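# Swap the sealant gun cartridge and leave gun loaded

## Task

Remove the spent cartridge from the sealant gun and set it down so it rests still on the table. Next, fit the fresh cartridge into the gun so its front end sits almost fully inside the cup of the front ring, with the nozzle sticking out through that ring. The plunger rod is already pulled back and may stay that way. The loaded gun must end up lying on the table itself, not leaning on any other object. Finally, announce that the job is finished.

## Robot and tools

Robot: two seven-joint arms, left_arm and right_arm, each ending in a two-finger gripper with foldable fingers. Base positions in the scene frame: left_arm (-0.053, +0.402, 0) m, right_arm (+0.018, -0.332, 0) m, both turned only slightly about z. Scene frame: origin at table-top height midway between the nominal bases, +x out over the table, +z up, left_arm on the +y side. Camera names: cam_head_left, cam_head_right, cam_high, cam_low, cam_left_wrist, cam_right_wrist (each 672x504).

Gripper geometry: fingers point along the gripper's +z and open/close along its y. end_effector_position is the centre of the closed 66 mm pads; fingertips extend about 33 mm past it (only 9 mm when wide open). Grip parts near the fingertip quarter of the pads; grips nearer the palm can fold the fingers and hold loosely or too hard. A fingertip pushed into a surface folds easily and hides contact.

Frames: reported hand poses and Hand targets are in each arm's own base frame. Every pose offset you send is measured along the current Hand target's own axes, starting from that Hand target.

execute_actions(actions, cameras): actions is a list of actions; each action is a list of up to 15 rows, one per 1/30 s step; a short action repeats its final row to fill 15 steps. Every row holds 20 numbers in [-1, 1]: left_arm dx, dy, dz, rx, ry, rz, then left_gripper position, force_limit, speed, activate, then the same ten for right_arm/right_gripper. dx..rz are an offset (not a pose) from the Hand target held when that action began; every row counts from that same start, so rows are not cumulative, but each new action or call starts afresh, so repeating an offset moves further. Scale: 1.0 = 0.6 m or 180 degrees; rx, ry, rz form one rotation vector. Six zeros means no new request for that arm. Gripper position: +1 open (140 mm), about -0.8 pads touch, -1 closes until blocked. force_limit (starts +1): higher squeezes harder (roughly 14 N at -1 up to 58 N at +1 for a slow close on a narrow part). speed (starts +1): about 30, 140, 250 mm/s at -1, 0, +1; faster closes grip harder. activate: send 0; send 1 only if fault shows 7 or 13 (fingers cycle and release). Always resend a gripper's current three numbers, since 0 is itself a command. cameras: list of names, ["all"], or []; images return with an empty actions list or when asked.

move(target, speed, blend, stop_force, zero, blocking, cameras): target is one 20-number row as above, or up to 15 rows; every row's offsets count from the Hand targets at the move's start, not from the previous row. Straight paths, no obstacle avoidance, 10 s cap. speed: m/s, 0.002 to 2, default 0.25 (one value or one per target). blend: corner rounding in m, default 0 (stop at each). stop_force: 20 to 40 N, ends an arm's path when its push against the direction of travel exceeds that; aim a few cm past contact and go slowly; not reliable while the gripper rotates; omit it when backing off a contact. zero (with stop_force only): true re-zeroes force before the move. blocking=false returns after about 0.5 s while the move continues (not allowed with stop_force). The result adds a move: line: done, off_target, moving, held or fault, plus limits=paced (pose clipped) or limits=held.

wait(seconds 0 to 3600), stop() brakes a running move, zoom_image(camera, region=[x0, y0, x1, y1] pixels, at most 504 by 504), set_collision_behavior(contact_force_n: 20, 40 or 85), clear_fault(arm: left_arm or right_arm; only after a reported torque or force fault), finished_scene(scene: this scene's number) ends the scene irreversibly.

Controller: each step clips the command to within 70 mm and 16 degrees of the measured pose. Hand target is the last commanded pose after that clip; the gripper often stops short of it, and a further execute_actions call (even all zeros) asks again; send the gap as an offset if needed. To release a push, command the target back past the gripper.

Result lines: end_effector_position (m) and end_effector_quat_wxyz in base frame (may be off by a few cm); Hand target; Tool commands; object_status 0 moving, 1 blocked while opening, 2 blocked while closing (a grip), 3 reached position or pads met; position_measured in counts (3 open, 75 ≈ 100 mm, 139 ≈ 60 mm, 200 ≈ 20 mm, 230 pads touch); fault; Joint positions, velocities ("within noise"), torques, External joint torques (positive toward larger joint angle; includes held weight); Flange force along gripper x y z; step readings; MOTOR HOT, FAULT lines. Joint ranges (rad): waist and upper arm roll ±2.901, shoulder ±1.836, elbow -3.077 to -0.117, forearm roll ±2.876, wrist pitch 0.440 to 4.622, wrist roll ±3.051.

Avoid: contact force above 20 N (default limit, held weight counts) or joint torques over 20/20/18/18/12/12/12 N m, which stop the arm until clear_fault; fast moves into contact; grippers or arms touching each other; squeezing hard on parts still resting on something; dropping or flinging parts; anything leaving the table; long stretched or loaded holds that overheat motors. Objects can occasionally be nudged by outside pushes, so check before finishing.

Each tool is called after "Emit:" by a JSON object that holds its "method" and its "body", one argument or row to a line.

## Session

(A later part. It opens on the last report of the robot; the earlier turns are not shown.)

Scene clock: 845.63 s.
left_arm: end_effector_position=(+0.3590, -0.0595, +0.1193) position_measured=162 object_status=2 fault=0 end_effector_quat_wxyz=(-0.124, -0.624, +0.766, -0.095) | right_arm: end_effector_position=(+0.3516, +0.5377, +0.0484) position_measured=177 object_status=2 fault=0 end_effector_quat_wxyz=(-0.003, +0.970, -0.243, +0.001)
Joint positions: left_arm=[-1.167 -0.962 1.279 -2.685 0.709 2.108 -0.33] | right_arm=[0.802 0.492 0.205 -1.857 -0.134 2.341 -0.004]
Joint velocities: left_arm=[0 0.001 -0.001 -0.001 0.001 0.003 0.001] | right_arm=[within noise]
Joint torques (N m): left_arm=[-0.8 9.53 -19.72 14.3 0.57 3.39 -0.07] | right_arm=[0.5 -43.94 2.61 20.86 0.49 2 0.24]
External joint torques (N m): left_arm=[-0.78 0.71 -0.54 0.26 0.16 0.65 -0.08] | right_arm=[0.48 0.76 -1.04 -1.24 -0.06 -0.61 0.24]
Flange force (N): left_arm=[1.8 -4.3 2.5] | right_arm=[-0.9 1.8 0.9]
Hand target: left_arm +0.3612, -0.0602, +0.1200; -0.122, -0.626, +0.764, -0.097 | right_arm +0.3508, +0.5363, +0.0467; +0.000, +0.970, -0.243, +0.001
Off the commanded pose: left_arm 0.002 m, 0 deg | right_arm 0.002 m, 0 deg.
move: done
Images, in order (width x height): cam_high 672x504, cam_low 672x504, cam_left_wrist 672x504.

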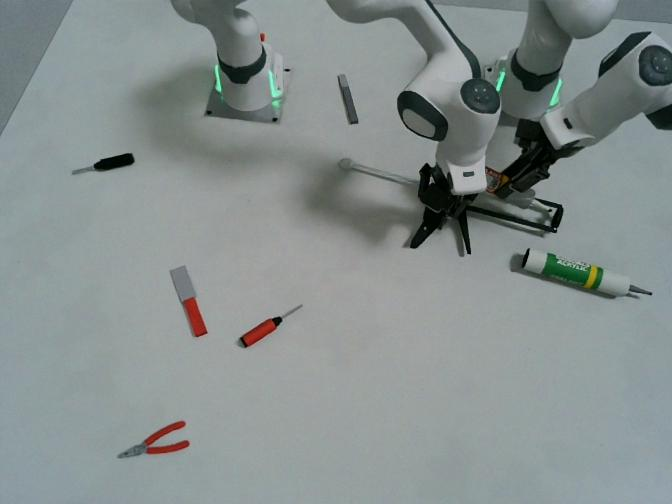

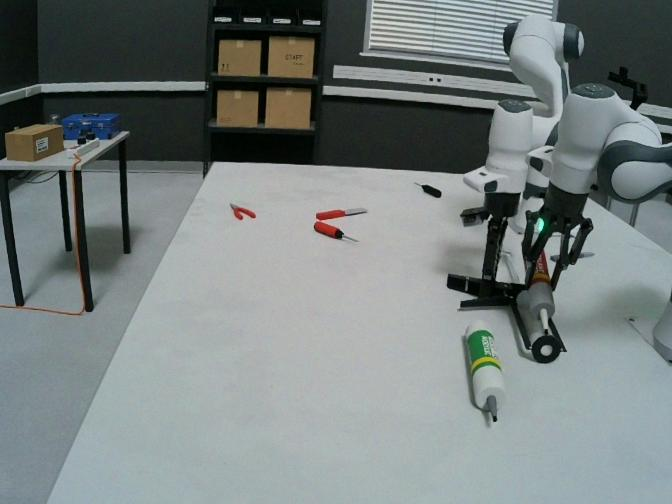

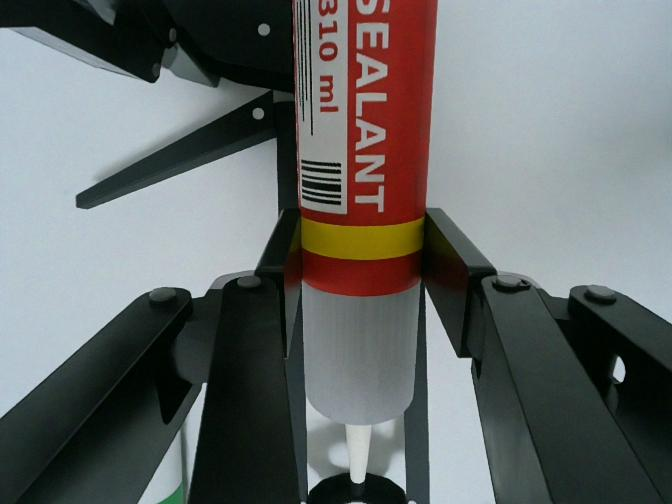

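Emit:
{"method": "move", "body": {
  "target": [-0.0067,0,0.0206,0,0,0,-1,0,-1,0,0,0,0,0,0,0,-1,0,-1,0],
  "speed": 0.06,
  "cameras": ["cam_left_wrist","cam_low"]
}}

Emit:
{"method": "zoom_image", "body": {
  "camera": "cam_low",
  "region": [470, 240, 600, 380]
}}

Scene clock: 857.23 s.
left_arm: end_effector_position=(+0.3589, -0.0595, +0.1063) position_measured=162 object_status=2 fault=0 end_effector_quat_wxyz=(-0.124, -0.625, +0.765, -0.095) | right_arm: end_effector_position=(+0.3516, +0.5377, +0.0484) position_measured=177 object_status=2 fault=0 end_effector_quat_wxyz=(-0.003, +0.970, -0.243, +0.001)
Joint positions: left_arm=[-1.181 -0.947 1.319 -2.695 0.731 2.143 -0.33] | right_arm=[0.802 0.492 0.205 -1.857 -0.134 2.341 -0.004]
Joint velocities: left_arm=[-0.001 -0.001 0.001 0.002 0 0.004 0] | right_arm=[within noise]
Joint torques (N m): left_arm=[-0.8 9.81 -19.56 13.88 0.58 3.39 -0.03] | right_arm=[0.47 -43.98 2.57 20.86 0.48 2 0.22]
External joint torques (N m): left_arm=[-0.77 0.78 -0.52 0.39 0.15 0.67 -0.04] | right_arm=[0.43 0.62 -1.1 -1.17 -0.06 -0.6 0.22]
Flange force (N): left_arm=[1.6 -4.8 2.7] | right_arm=[-0.8 1.9 0.7]
Hand target: left_arm +0.3612, -0.0602, +0.1070; -0.122, -0.626, +0.764, -0.097 | right_arm +0.3508, +0.5363, +0.0467; +0.000, +0.970, -0.243, +0.001
Off the commanded pose: left_arm 0.002 m, 0 deg | right_arm 0.002 m, 0 deg.
move: done
Images, in order (width x height): cam_low 672x504, cam_left_wrist 672x504.

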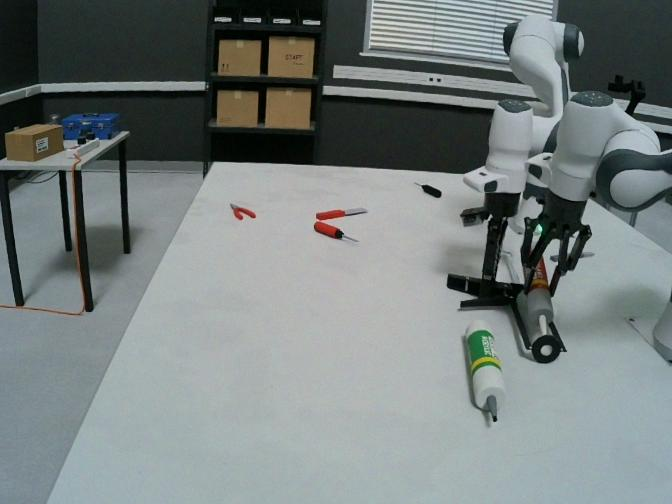

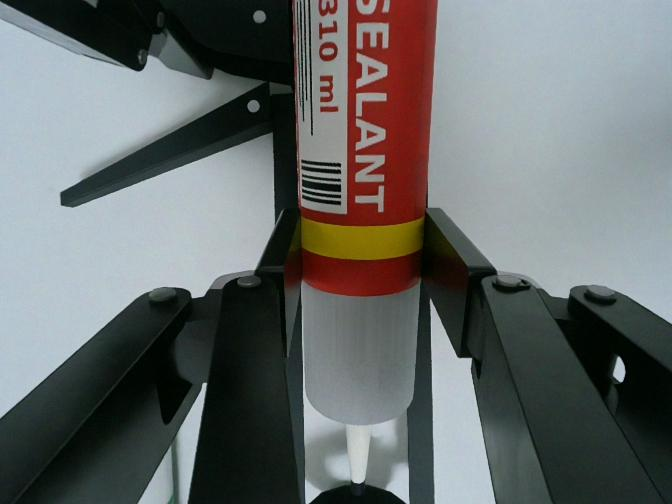

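Scaled by 3.600.

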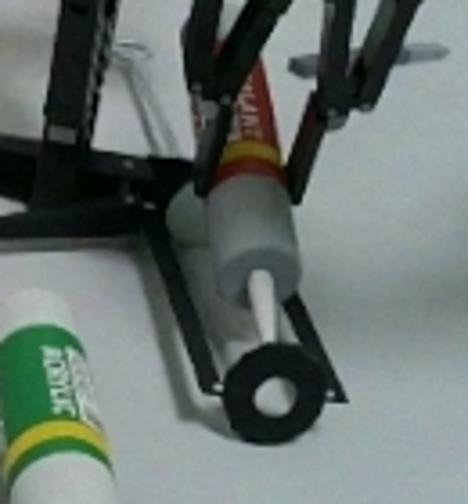

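Emit:
{"method": "move", "body": {
  "target": [-0.02,0,0,0,0,0,-1,0,-1,0,0,0,0,0,0,0,-1,0,-1,0],
  "speed": 0.04,
  "cameras": ["cam_left_wrist","cam_low"]
}}

Emit:
{"method": "zoom_image", "body": {
  "camera": "cam_low",
  "region": [470, 240, 600, 380]
}}

Scene clock: 873.77 s.
left_arm: end_effector_position=(+0.3617, -0.0494, +0.1022) position_measured=162 object_status=2 fault=0 end_effector_quat_wxyz=(-0.124, -0.629, +0.761, -0.095) | right_arm: end_effector_position=(+0.3516, +0.5377, +0.0484) position_measured=177 object_status=2 fault=0 end_effector_quat_wxyz=(-0.003, +0.970, -0.243, +0.001)
Joint positions: left_arm=[-1.174 -0.948 1.34 -2.686 0.744 2.142 -0.321] | right_arm=[0.802 0.492 0.205 -1.857 -0.134 2.341 -0.004]
Joint velocities: left_arm=[0.001 0 0.001 -0.001 0.002 -0.001 0.006] | right_arm=[within noise]
Joint torques (N m): left_arm=[-0.32 9.1 -19.74 14.4 0.66 3.01 0.28] | right_arm=[0.49 -44 2.63 20.84 0.48 1.97 0.27]
External joint torques (N m): left_arm=[-0.29 -0.3 -0.41 1.13 0.23 0.29 0.27] | right_arm=[0.52 0.62 -0.97 -1.22 -0.07 -0.63 0.27]
Flange force (N): left_arm=[-0.6 -3.2 -1.1] | right_arm=[-1.0 2.0 0.7]
Hand target: left_arm +0.3634, -0.0490, +0.1033; -0.122, -0.626, +0.764, -0.097 | right_arm +0.3508, +0.5363, +0.0467; +0.000, +0.970, -0.243, +0.001
Off the commanded pose: left_arm 0.002 m, 1 deg | right_arm 0.002 m, 0 deg.
move: done
Images, in order (width x height): cam_low 672x504, cam_left_wrist 672x504.

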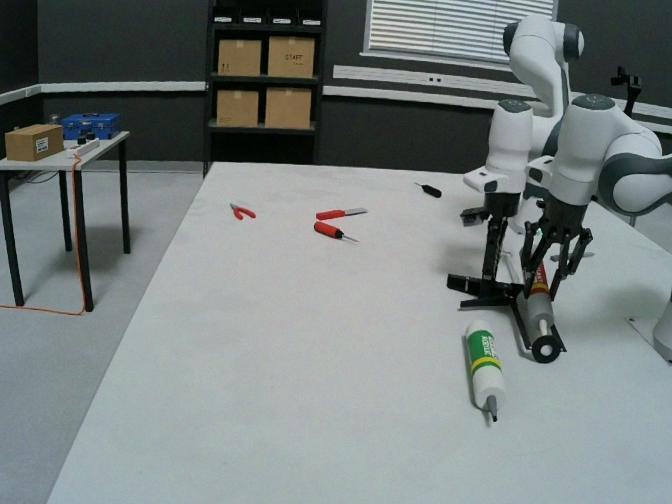

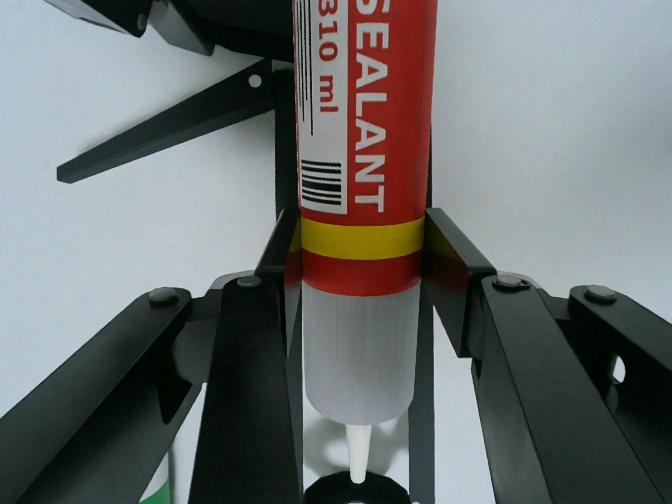

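Scaled by 3.600.

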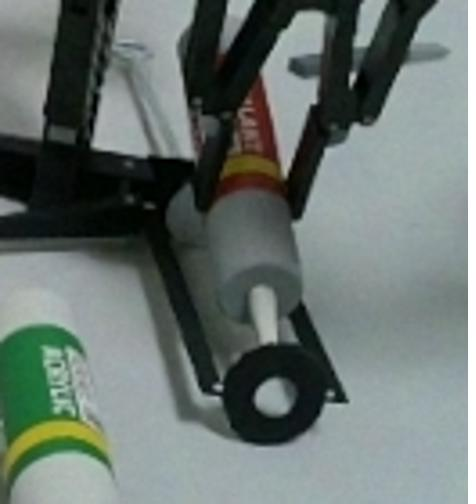

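Emit:
{"method": "move", "body": {
  "target": [-0.02,0,0,0,0,0,-1,0,-1,0,0,0,0,0,0,0,-1,0,-1,0],
  "speed": 0.04,
  "cameras": ["cam_left_wrist","cam_low"]
}}

Emit:
{"method": "zoom_image", "body": {
  "camera": "cam_left_wrist",
  "region": [250, 380, 450, 504]
}}

Emit:
{"method": "zoom_image", "body": {
  "camera": "cam_low",
  "region": [470, 240, 600, 380]
}}

Scene clock: 880.07 s.
left_arm: end_effector_position=(+0.3640, -0.0382, +0.0986) position_measured=162 object_status=2 fault=0 end_effector_quat_wxyz=(-0.124, -0.629, +0.761, -0.095) | right_arm: end_effector_position=(+0.3516, +0.5377, +0.0484) position_measured=177 object_status=2 fault=0 end_effector_quat_wxyz=(-0.003, +0.970, -0.243, +0.001)
Joint positions: left_arm=[-1.167 -0.954 1.361 -2.676 0.757 2.134 -0.3] | right_arm=[0.802 0.492 0.205 -1.857 -0.134 2.341 -0.004]
Joint velocities: left_arm=[0.001 0.001 0.001 0.002 0.002 -0.001 0.004] | right_arm=[within noise]
Joint torques (N m): left_arm=[-0.3 9.35 -20.16 14.06 0.62 2.99 0.3] | right_arm=[0.38 -44.03 2.58 20.89 0.48 1.99 0.23]
External joint torques (N m): left_arm=[-0.26 -0.6 -0.55 1.19 0.2 0.3 0.29] | right_arm=[0.33 0.46 -1.09 -1.09 -0.06 -0.6 0.23]
Flange force (N): left_arm=[-0.6 -2.6 -1.9] | right_arm=[-0.7 2.0 0.4]
Hand target: left_arm +0.3656, -0.0378, +0.0996; -0.122, -0.626, +0.764, -0.097 | right_arm +0.3508, +0.5363, +0.0467; +0.000, +0.970, -0.243, +0.001
Off the commanded pose: left_arm 0.002 m, 1 deg | right_arm 0.002 m, 0 deg.
move: done
Images, in order (width x height): cam_low 672x504, cam_left_wrist 672x504.

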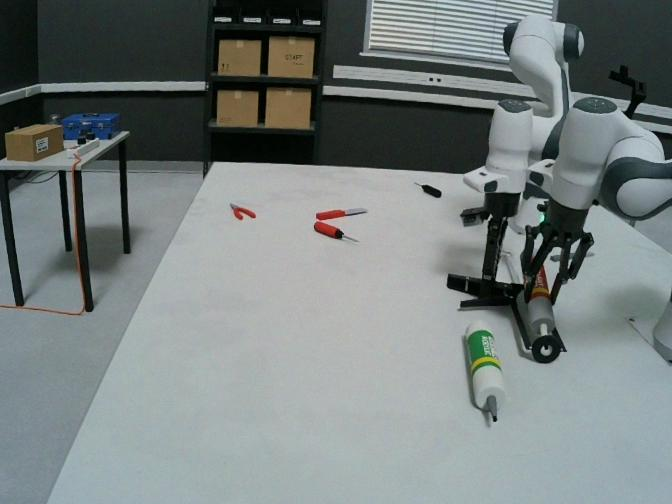

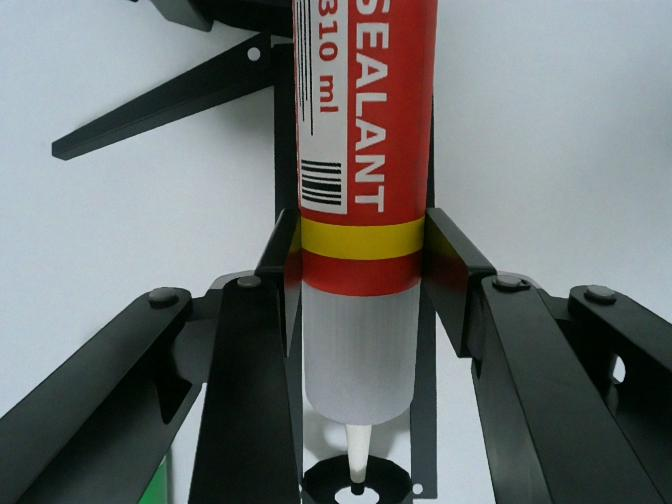

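Scaled by 2.520.

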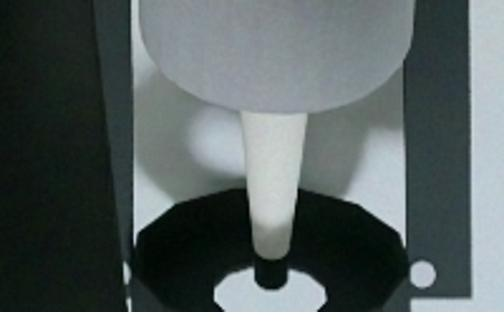

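Scaled by 3.600.

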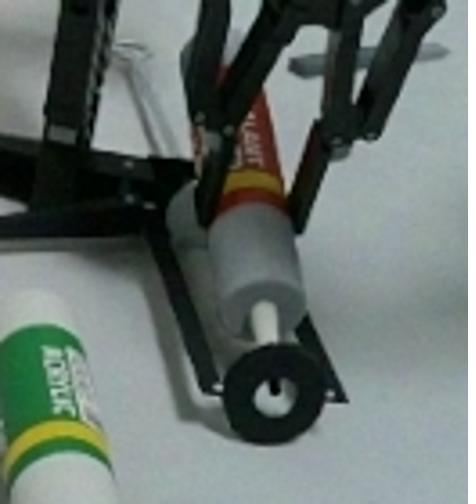

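Emit:
{"method": "move", "body": {
  "target": [-0.02,0,0,0,0,0,-1,0,-1,0,0,0,0,0,0,0,-1,0,-1,0],
  "speed": 0.04,
  "cameras": ["cam_left_wrist","cam_low"]
}}

Emit:
{"method": "zoom_image", "body": {
  "camera": "cam_left_wrist",
  "region": [250, 380, 450, 504]
}}

Emit:
{"method": "zoom_image", "body": {
  "camera": "cam_low",
  "region": [470, 240, 600, 380]
}}

Scene clock: 887.13 s.
left_arm: end_effector_position=(+0.3662, -0.0270, +0.0949) position_measured=162 object_status=2 fault=0 end_effector_quat_wxyz=(-0.124, -0.629, +0.761, -0.095) | right_arm: end_effector_position=(+0.3516, +0.5377, +0.0484) position_measured=177 object_status=2 fault=0 end_effector_quat_wxyz=(-0.003, +0.970, -0.243, +0.001)
Joint positions: left_arm=[-1.16 -0.96 1.382 -2.664 0.77 2.126 -0.279] | right_arm=[0.802 0.492 0.205 -1.857 -0.134 2.341 -0.004]
Joint velocities: left_arm=[0 -0.001 -0.001 0 0.002 -0.002 0.007] | right_arm=[within noise]
Joint torques (N m): left_arm=[-0.31 9.85 -20.48 13.71 0.6 3.03 0.15] | right_arm=[0.43 -44.01 2.6 20.88 0.48 2 0.24]
External joint torques (N m): left_arm=[-0.33 -0.56 -0.59 1.11 0.2 0.36 0.14] | right_arm=[0.42 0.51 -1.03 -1.11 -0.07 -0.59 0.24]
Flange force (N): left_arm=[-0.2 -2.7 -1.5] | right_arm=[-0.8 2.0 0.5]
Hand target: left_arm +0.3678, -0.0266, +0.0959; -0.122, -0.626, +0.764, -0.097 | right_arm +0.3508, +0.5363, +0.0467; +0.000, +0.970, -0.243, +0.001
Off the commanded pose: left_arm 0.002 m, 1 deg | right_arm 0.002 m, 0 deg.
move: done
Images, in order (width x height): cam_low 672x504, cam_left_wrist 672x504.

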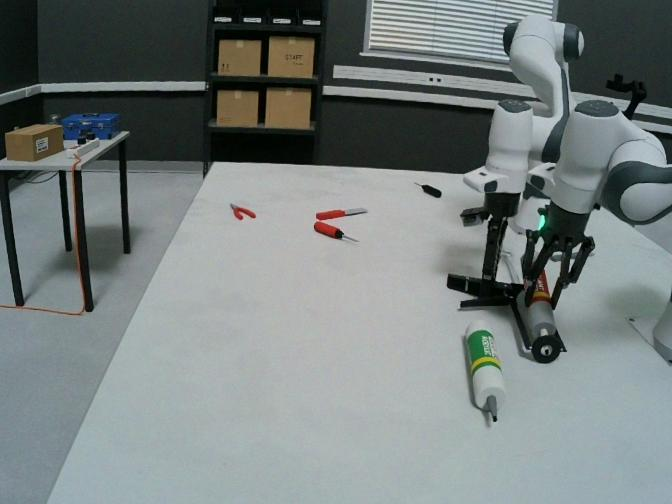

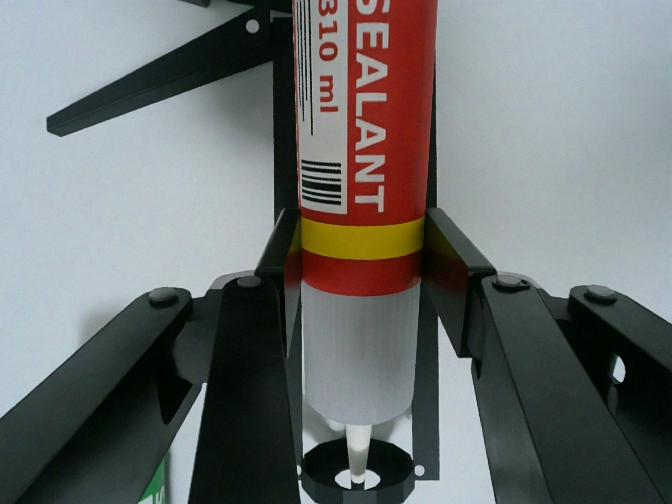

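Scaled by 2.520.

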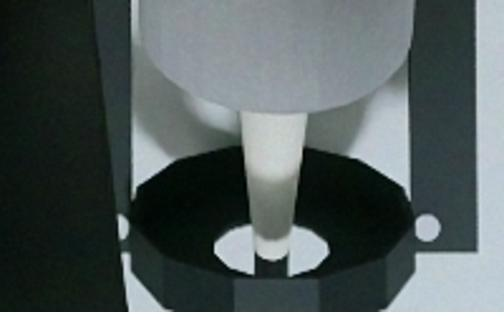

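Scaled by 3.600.

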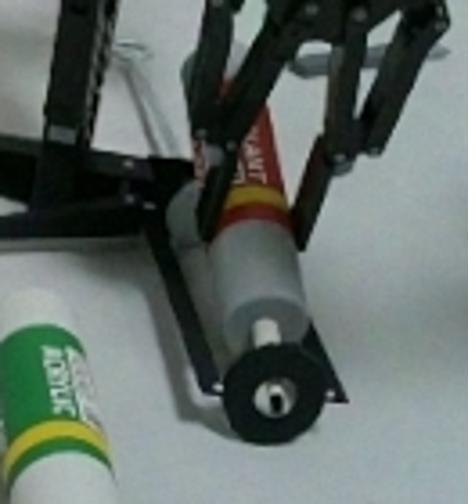

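Emit:
{"method": "move", "body": {
  "target": [-0.022,0,0.001,0,0,0,-1,0,-1,0,0,0,0,0,0,0,-1,0,-1,0],
  "speed": 0.04,
  "cameras": ["cam_left_wrist","cam_low"]
}}

Emit:
{"method": "zoom_image", "body": {
  "camera": "cam_left_wrist",
  "region": [250, 380, 450, 504]
}}

Emit:
{"method": "zoom_image", "body": {
  "camera": "cam_low",
  "region": [470, 240, 600, 380]
}}

Scene clock: 897.73 s.
left_arm: end_effector_position=(+0.3687, -0.0149, +0.0904) position_measured=162 object_status=2 fault=0 end_effector_quat_wxyz=(-0.124, -0.630, +0.761, -0.095) | right_arm: end_effector_position=(+0.3516, +0.5377, +0.0484) position_measured=177 object_status=2 fault=0 end_effector_quat_wxyz=(-0.003, +0.970, -0.243, +0.001)
Joint positions: left_arm=[-1.156 -0.965 1.407 -2.65 0.785 2.119 -0.257] | right_arm=[0.802 0.492 0.205 -1.857 -0.134 2.341 -0.004]
Joint velocities: left_arm=[-0.001 0 0 0 0.001 -0.002 0.007] | right_arm=[within noise]
Joint torques (N m): left_arm=[-0.32 10.5 -20.86 13.35 0.54 2.94 0.22] | right_arm=[0.48 -43.98 2.52 20.85 0.46 2.01 0.21]
External joint torques (N m): left_arm=[-0.32 -0.51 -0.57 1.03 0.14 0.28 0.21] | right_arm=[0.39 0.56 -1.17 -1.13 -0.09 -0.58 0.21]
Flange force (N): left_arm=[-0.4 -2.5 -1.7] | right_arm=[-0.7 1.9 0.6]
Hand target: left_arm +0.3702, -0.0144, +0.0913; -0.122, -0.626, +0.764, -0.097 | right_arm +0.3508, +0.5363, +0.0467; +0.000, +0.970, -0.243, +0.001
Off the commanded pose: left_arm 0.002 m, 1 deg | right_arm 0.002 m, 0 deg.
move: done
Images, in order (width x height): cam_low 672x504, cam_left_wrist 672x504.

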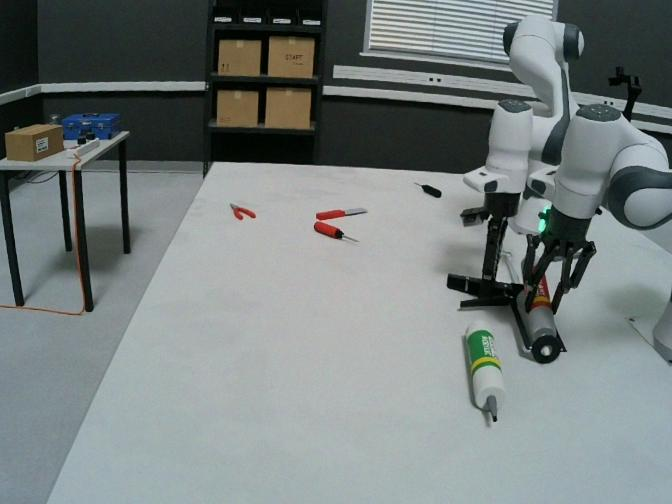

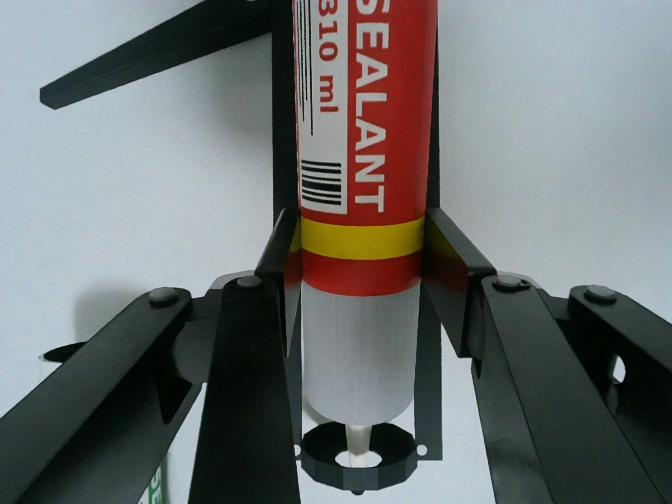

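Scaled by 2.520.

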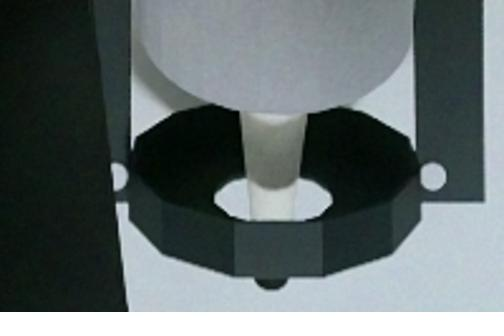

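Scaled by 3.600.

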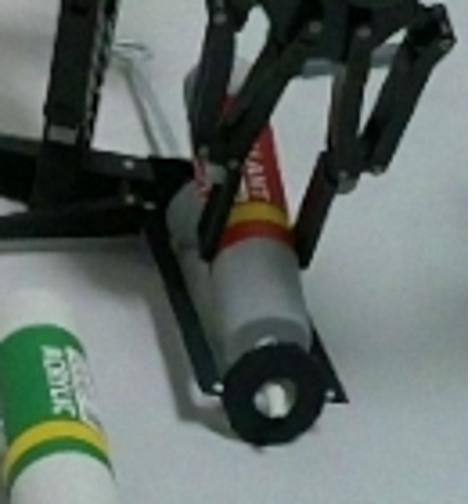

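Emit:
{"method": "move", "body": {
  "target": [-0.015,0,0.0005,0,0,0,-1,0,-1,0,0,0,0,0,0,0,-1,0,-1,0],
  "speed": 0.04,
  "cameras": ["cam_left_wrist","cam_low","cam_head_left"]
}}

Emit:
{"method": "zoom_image", "body": {
  "camera": "cam_left_wrist",
  "region": [250, 380, 450, 504]
}}

Emit:
{"method": "zoom_image", "body": {
  "camera": "cam_head_left",
  "region": [110, 180, 300, 310]
}}

Scene clock: 904.83 s.
left_arm: end_effector_position=(+0.3704, -0.0067, +0.0873) position_measured=162 object_status=2 fault=0 end_effector_quat_wxyz=(-0.124, -0.629, +0.761, -0.095) | right_arm: end_effector_position=(+0.3516, +0.5377, +0.0484) position_measured=177 object_status=2 fault=0 end_effector_quat_wxyz=(-0.003, +0.970, -0.243, +0.001)
Joint positions: left_arm=[-1.153 -0.968 1.423 -2.64 0.794 2.115 -0.241] | right_arm=[0.802 0.492 0.205 -1.857 -0.134 2.341 -0.004]
Joint velocities: left_arm=[-0.001 -0.001 0 0.001 0.002 -0.002 0.007] | right_arm=[within noise]
Joint torques (N m): left_arm=[-0.32 10.91 -21.15 13.1 0.52 2.94 0.26] | right_arm=[0.49 -44.02 2.62 20.96 0.46 1.99 0.22]
External joint torques (N m): left_arm=[-0.3 -0.47 -0.65 1.03 0.14 0.3 0.25] | right_arm=[0.68 0.62 -0.86 -1.13 -0.08 -0.62 0.22]
Flange force (N): left_arm=[-0.4 -2.4 -1.8] | right_arm=[-1.2 1.6 0.6]
Hand target: left_arm +0.3719, -0.0061, +0.0882; -0.122, -0.626, +0.764, -0.097 | right_arm +0.3508, +0.5363, +0.0467; +0.000, +0.970, -0.243, +0.001
Off the commanded pose: left_arm 0.002 m, 1 deg | right_arm 0.002 m, 0 deg.
move: done
Images, in order (width x height): cam_head_left 672x504, cam_low 672x504, cam_left_wrist 672x504.

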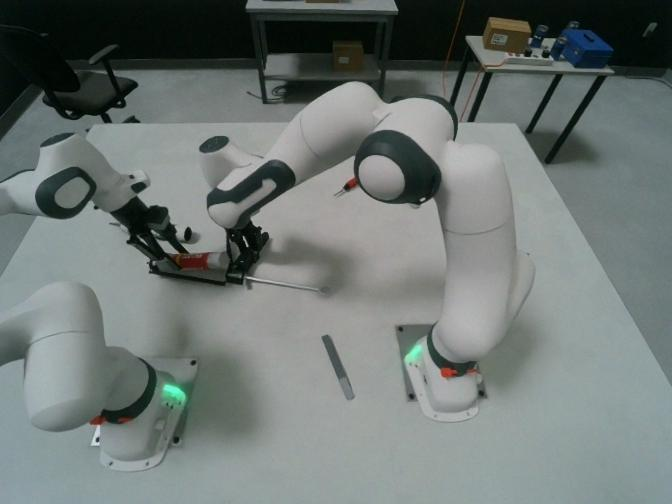

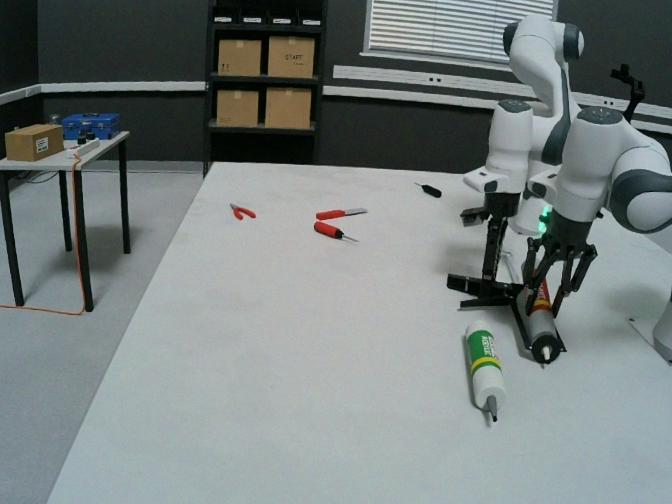

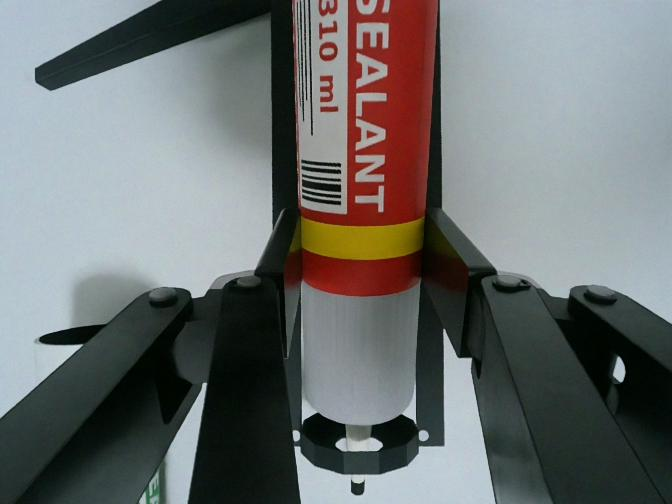

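Scaled by 2.520.

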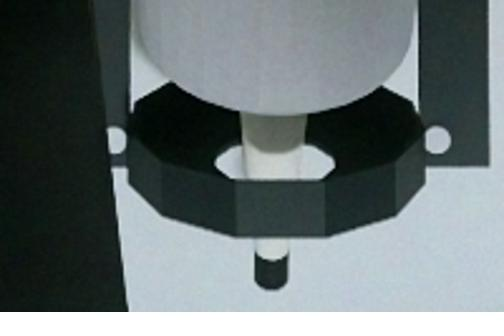

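Scaled by 2.653.

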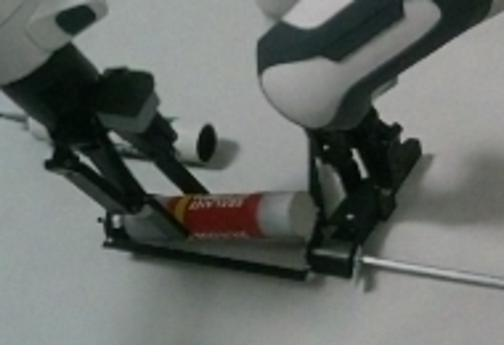

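Emit:
{"method": "move", "body": {
  "target": [-0.0133,0.001,0.0005,0,0,0,-1,0,-1,0,0,0,0,0,0,0,-1,0,-1,0],
  "speed": 0.04,
  "cameras": ["cam_left_wrist","cam_low","cam_head_right"]
}}

Emit:
{"method": "zoom_image", "body": {
  "camera": "cam_left_wrist",
  "region": [250, 380, 450, 504]
}}

Emit:
{"method": "zoom_image", "body": {
  "camera": "cam_head_right",
  "region": [130, 180, 310, 310]
}}

Scene clock: 914.93 s.
left_arm: end_effector_position=(+0.3713, +0.0008, +0.0846) position_measured=162 object_status=2 fault=0 end_effector_quat_wxyz=(-0.124, -0.629, +0.761, -0.095) | right_arm: end_effector_position=(+0.3516, +0.5377, +0.0484) position_measured=177 object_status=2 fault=0 end_effector_quat_wxyz=(-0.003, +0.970, -0.243, +0.001)
Joint positions: left_arm=[-1.149 -0.972 1.437 -2.632 0.802 2.11 -0.227] | right_arm=[0.802 0.492 0.205 -1.857 -0.134 2.341 -0.004]
Joint velocities: left_arm=[-0.001 0 0.001 -0.001 0 -0.001 0.008] | right_arm=[within noise]
Joint torques (N m): left_arm=[-0.19 11.25 -21.32 12.87 0.45 2.87 0.27] | right_arm=[0.45 -43.95 2.57 20.86 0.46 2 0.22]
External joint torques (N m): left_arm=[-0.22 -0.51 -0.64 0.95 0.07 0.24 0.26] | right_arm=[0.24 0.68 -1.24 -1.2 -0.08 -0.61 0.22]
Flange force (N): left_arm=[-0.5 -1.8 -2.2] | right_arm=[-0.5 2.0 0.8]
Hand target: left_arm +0.3728, +0.0014, +0.0855; -0.122, -0.626, +0.764, -0.097 | right_arm +0.3508, +0.5363, +0.0467; +0.000, +0.970, -0.243, +0.001
Off the commanded pose: left_arm 0.002 m, 1 deg | right_arm 0.002 m, 0 deg.
move: done
Images, in order (width x height): cam_head_right 672x504, cam_low 672x504, cam_left_wrist 672x504.

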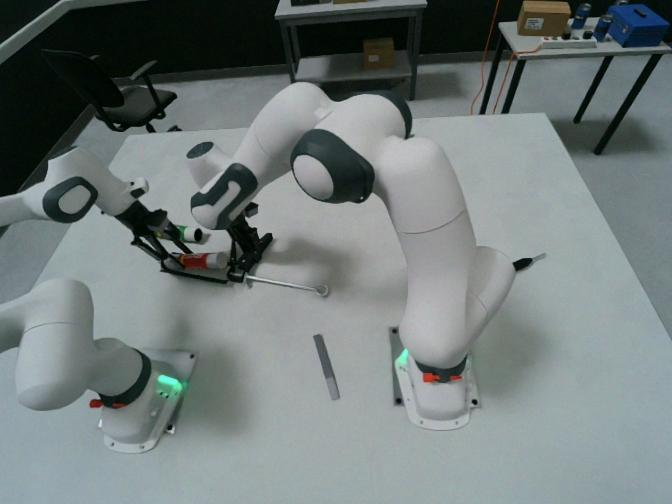

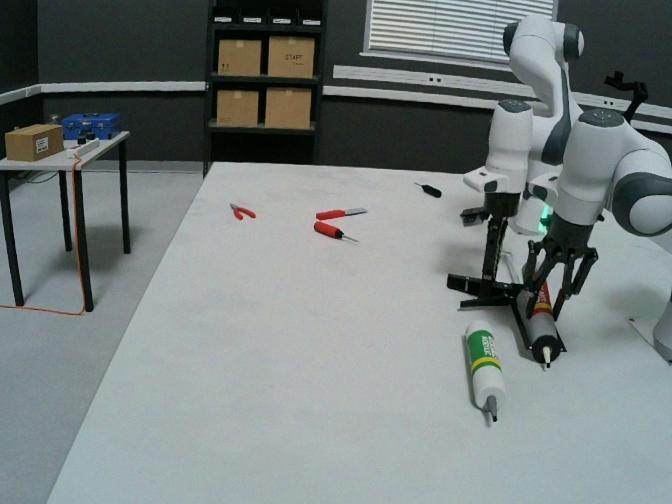

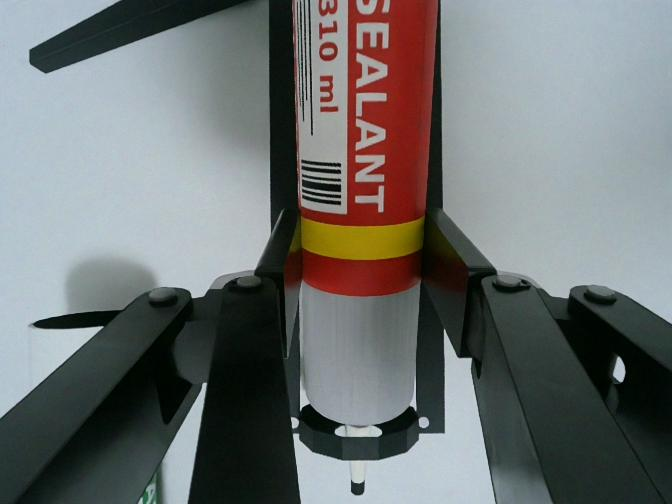

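Scaled by 2.520.

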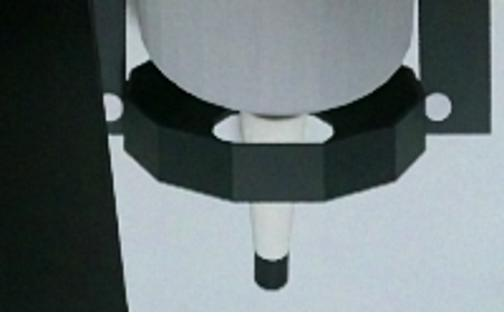

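Scaled by 2.800.

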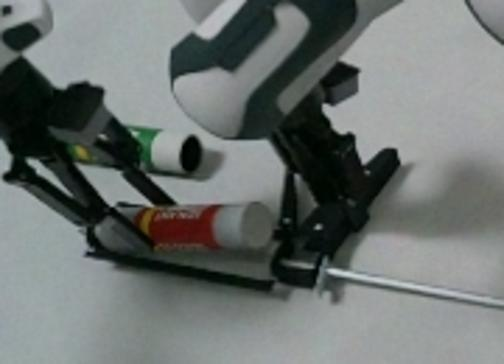

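Emit:
{"method": "move", "body": {
  "target": [-0.0067,0.0005,0.0,0,0,0,-1,0,-1,0,0,0,0,0,0,0,-1,0,-1,0],
  "speed": 0.04,
  "cameras": ["cam_left_wrist","cam_low"]
}}

Emit:
{"method": "zoom_image", "body": {
  "camera": "cam_left_wrist",
  "region": [250, 380, 450, 504]
}}

Scene clock: 921.30 s.
left_arm: end_effector_position=(+0.3718, +0.0044, +0.0834) position_measured=162 object_status=2 fault=0 end_effector_quat_wxyz=(-0.124, -0.629, +0.761, -0.095) | right_arm: end_effector_position=(+0.3516, +0.5377, +0.0484) position_measured=177 object_status=2 fault=0 end_effector_quat_wxyz=(-0.003, +0.970, -0.243, +0.001)
Joint positions: left_arm=[-1.147 -0.974 1.443 -2.628 0.806 2.108 -0.22] | right_arm=[0.802 0.492 0.205 -1.857 -0.134 2.341 -0.004]
Joint velocities: left_arm=[0 -0.002 0 0.001 0.003 -0.002 0.005] | right_arm=[within noise]
Joint torques (N m): left_arm=[-0.03 11.54 -21.46 12.78 0.48 2.85 0.28] | right_arm=[0.49 -43.94 2.61 20.85 0.48 2 0.24]
External joint torques (N m): left_arm=[-0.03 -0.4 -0.64 0.95 0.1 0.22 0.27] | right_arm=[0.52 0.73 -1 -1.24 -0.07 -0.61 0.24]
Flange force (N): left_arm=[-0.6 -1.2 -2.4] | right_arm=[-1.0 1.9 0.9]
Hand target: left_arm +0.3732, +0.0052, +0.0842; -0.122, -0.626, +0.764, -0.097 | right_arm +0.3508, +0.5363, +0.0467; +0.000, +0.970, -0.243, +0.001
Off the commanded pose: left_arm 0.002 m, 1 deg | right_arm 0.002 m, 0 deg.
move: done
Images, in order (width x height): cam_low 672x504, cam_left_wrist 672x504.

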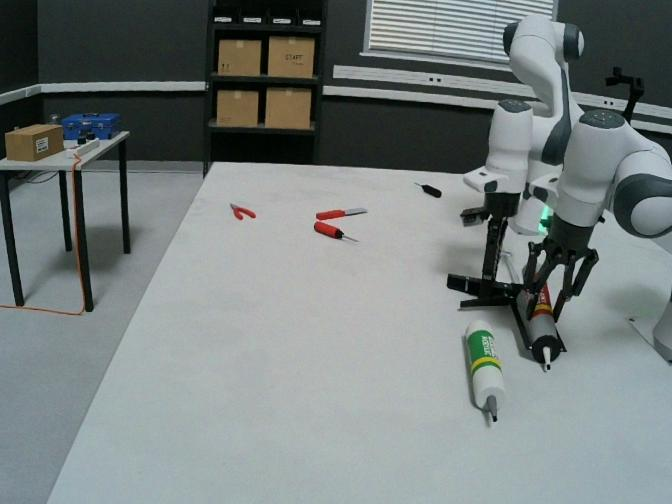

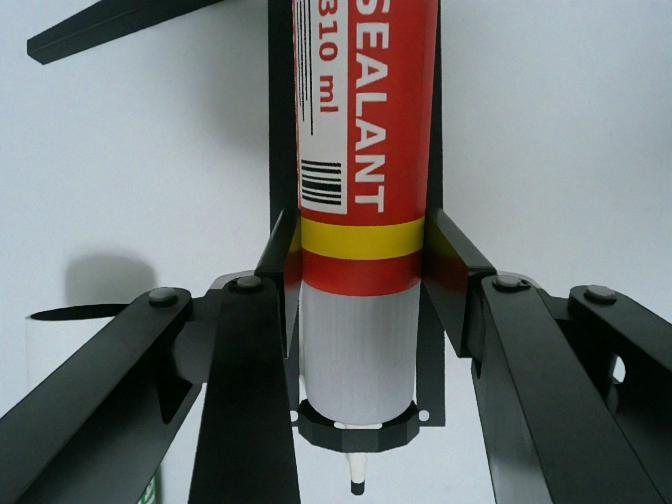

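Scaled by 2.520.

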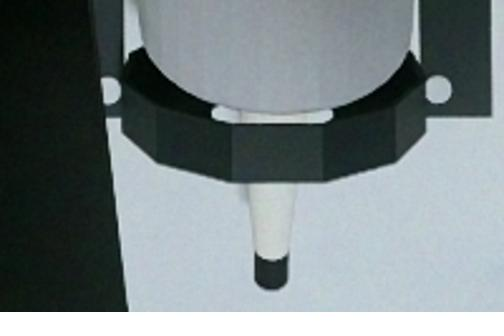

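Emit:
{"method": "move", "body": {
  "target": [-0.0075,0.0004,-0.0042,0,0,0,-1,0,-1,0,0,0,0,0,0,0,-1,0,-1,0],
  "speed": 0.04,
  "cameras": ["cam_left_wrist","cam_low"]
}}

Emit:
{"method": "zoom_image", "body": {
  "camera": "cam_left_wrist",
  "region": [250, 380, 450, 504]
}}

Scene clock: 932.43 s.
left_arm: end_effector_position=(+0.3725, +0.0091, +0.0843) position_measured=162 object_status=2 fault=0 end_effector_quat_wxyz=(-0.124, -0.629, +0.762, -0.095) | right_arm: end_effector_position=(+0.3516, +0.5377, +0.0484) position_measured=177 object_status=2 fault=0 end_effector_quat_wxyz=(-0.003, +0.970, -0.243, +0.001)
Joint positions: left_arm=[-1.141 -0.978 1.444 -2.621 0.806 2.098 -0.209] | right_arm=[0.802 0.492 0.205 -1.857 -0.134 2.341 -0.004]
Joint velocities: left_arm=[0.001 -0.002 0 0 0 -0.002 0.004] | right_arm=[within noise]
Joint torques (N m): left_arm=[0.23 11.69 -21.9 12.97 0.53 2.73 0.34] | right_arm=[0.48 -44.03 2.52 20.85 0.47 2 0.24]
External joint torques (N m): left_arm=[0.27 -0.42 -0.94 1.2 0.16 0.11 0.33] | right_arm=[0.53 0.63 -1.07 -1.24 -0.07 -0.61 0.24]
Flange force (N): left_arm=[-0.7 0.0 -4.1] | right_arm=[-1.0 2.1 0.7]
Hand target: left_arm +0.3740, +0.0102, +0.0853; -0.122, -0.626, +0.764, -0.097 | right_arm +0.3508, +0.5363, +0.0467; +0.000, +0.970, -0.243, +0.001
Off the commanded pose: left_arm 0.002 m, 0 deg | right_arm 0.002 m, 0 deg.
move: done
Images, in order (width x height): cam_low 672x504, cam_left_wrist 672x504.

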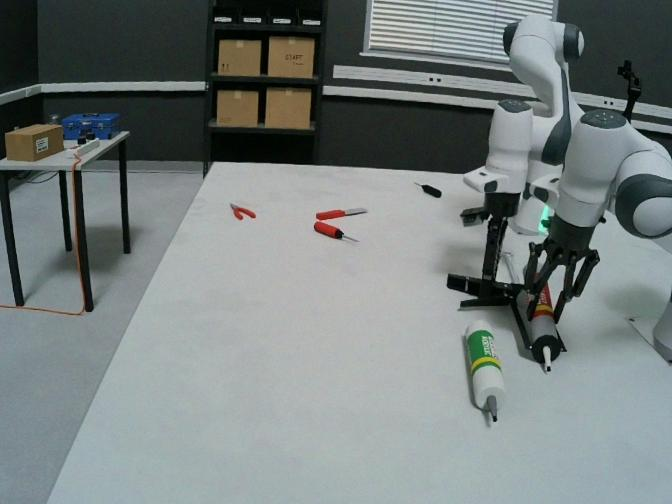

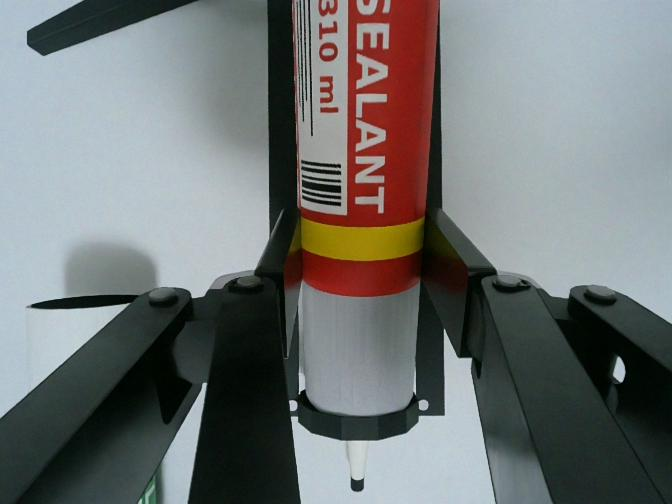

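Scaled by 2.520.

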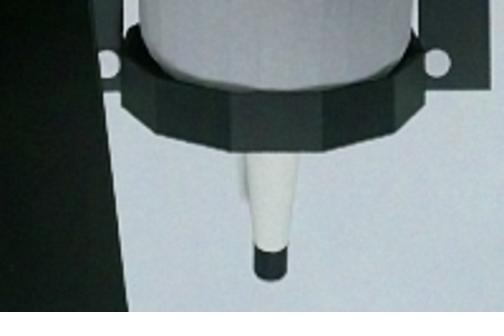

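Emit:
{"method": "move", "body": {
  "target": [0.0013,0.0,0.0137,0,-0.0278,0,-1,0,-1,0,0,0,0,0,0,0,-1,0,-1,0],
  "speed": 0.03,
  "cameras": ["cam_left_wrist","cam_head_left","cam_right_wrist"]
}}

Emit:
{"method": "zoom_image", "body": {
  "camera": "cam_left_wrist",
  "region": [250, 380, 450, 504]
}}

Emit:
{"method": "zoom_image", "body": {
  "camera": "cam_head_left",
  "region": [110, 180, 300, 310]
}}

Scene clock: 945.67 s.
left_arm: end_effector_position=(+0.3710, +0.0078, +0.0765) position_measured=162 object_status=2 fault=0 end_effector_quat_wxyz=(-0.091, -0.628, +0.770, -0.068) | right_arm: end_effector_position=(+0.3516, +0.5377, +0.0484) position_measured=177 object_status=2 fault=0 end_effector_quat_wxyz=(-0.003, +0.970, -0.243, +0.001)
Joint positions: left_arm=[-1.15 -0.905 1.416 -2.658 0.844 2.146 -0.258] | right_arm=[0.802 0.492 0.205 -1.857 -0.134 2.341 -0.004]
Joint velocities: left_arm=[-0.001 0 0 0 -0.001 0.001 -0.005] | right_arm=[within noise]
Joint torques (N m): left_arm=[-0.41 11.28 -20.79 12.95 0.55 3.37 -0.08] | right_arm=[0.53 -44.02 2.5 21.01 0.49 2.03 0.25]
External joint torques (N m): left_arm=[-0.45 0.93 -1.41 -0.01 0.06 0.69 -0.08] | right_arm=[0.57 0.48 -1.09 -0.96 -0.05 -0.55 0.25]
Flange force (N): left_arm=[3.0 -0.5 -0.5] | right_arm=[-1.0 1.3 0.5]
Hand target: left_arm +0.3733, +0.0070, +0.0777; -0.089, -0.630, +0.768, -0.070 | right_arm +0.3508, +0.5363, +0.0467; +0.000, +0.970, -0.243, +0.001
Off the commanded pose: left_arm 0.003 m, 0 deg | right_arm 0.002 m, 0 deg.
move: done
Images, in order (width x height): cam_head_left 672x504, cam_left_wrist 672x504, cam_right_wrist 672x504.

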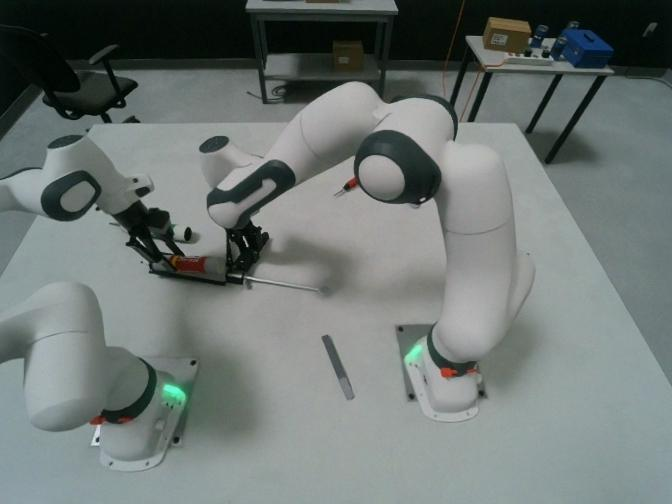

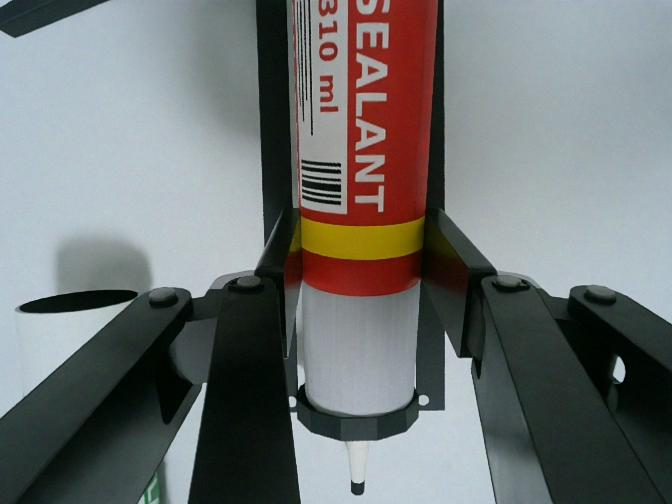

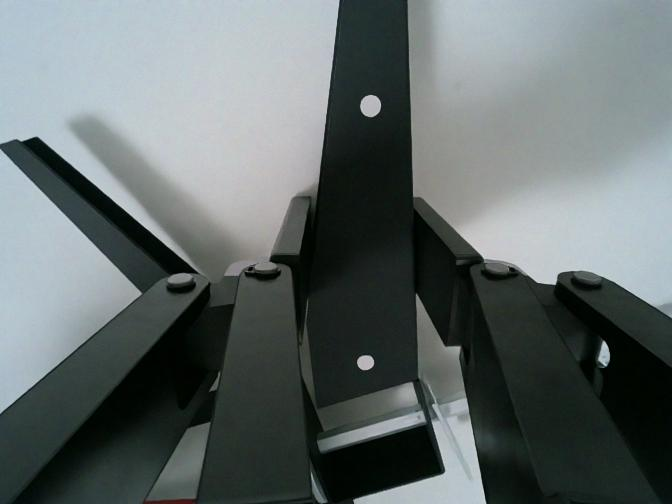

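Scaled by 2.520.

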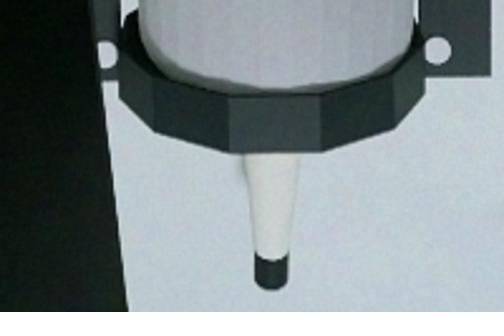

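Scaled by 2.653.

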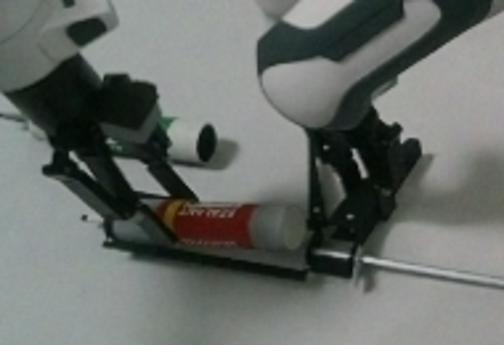

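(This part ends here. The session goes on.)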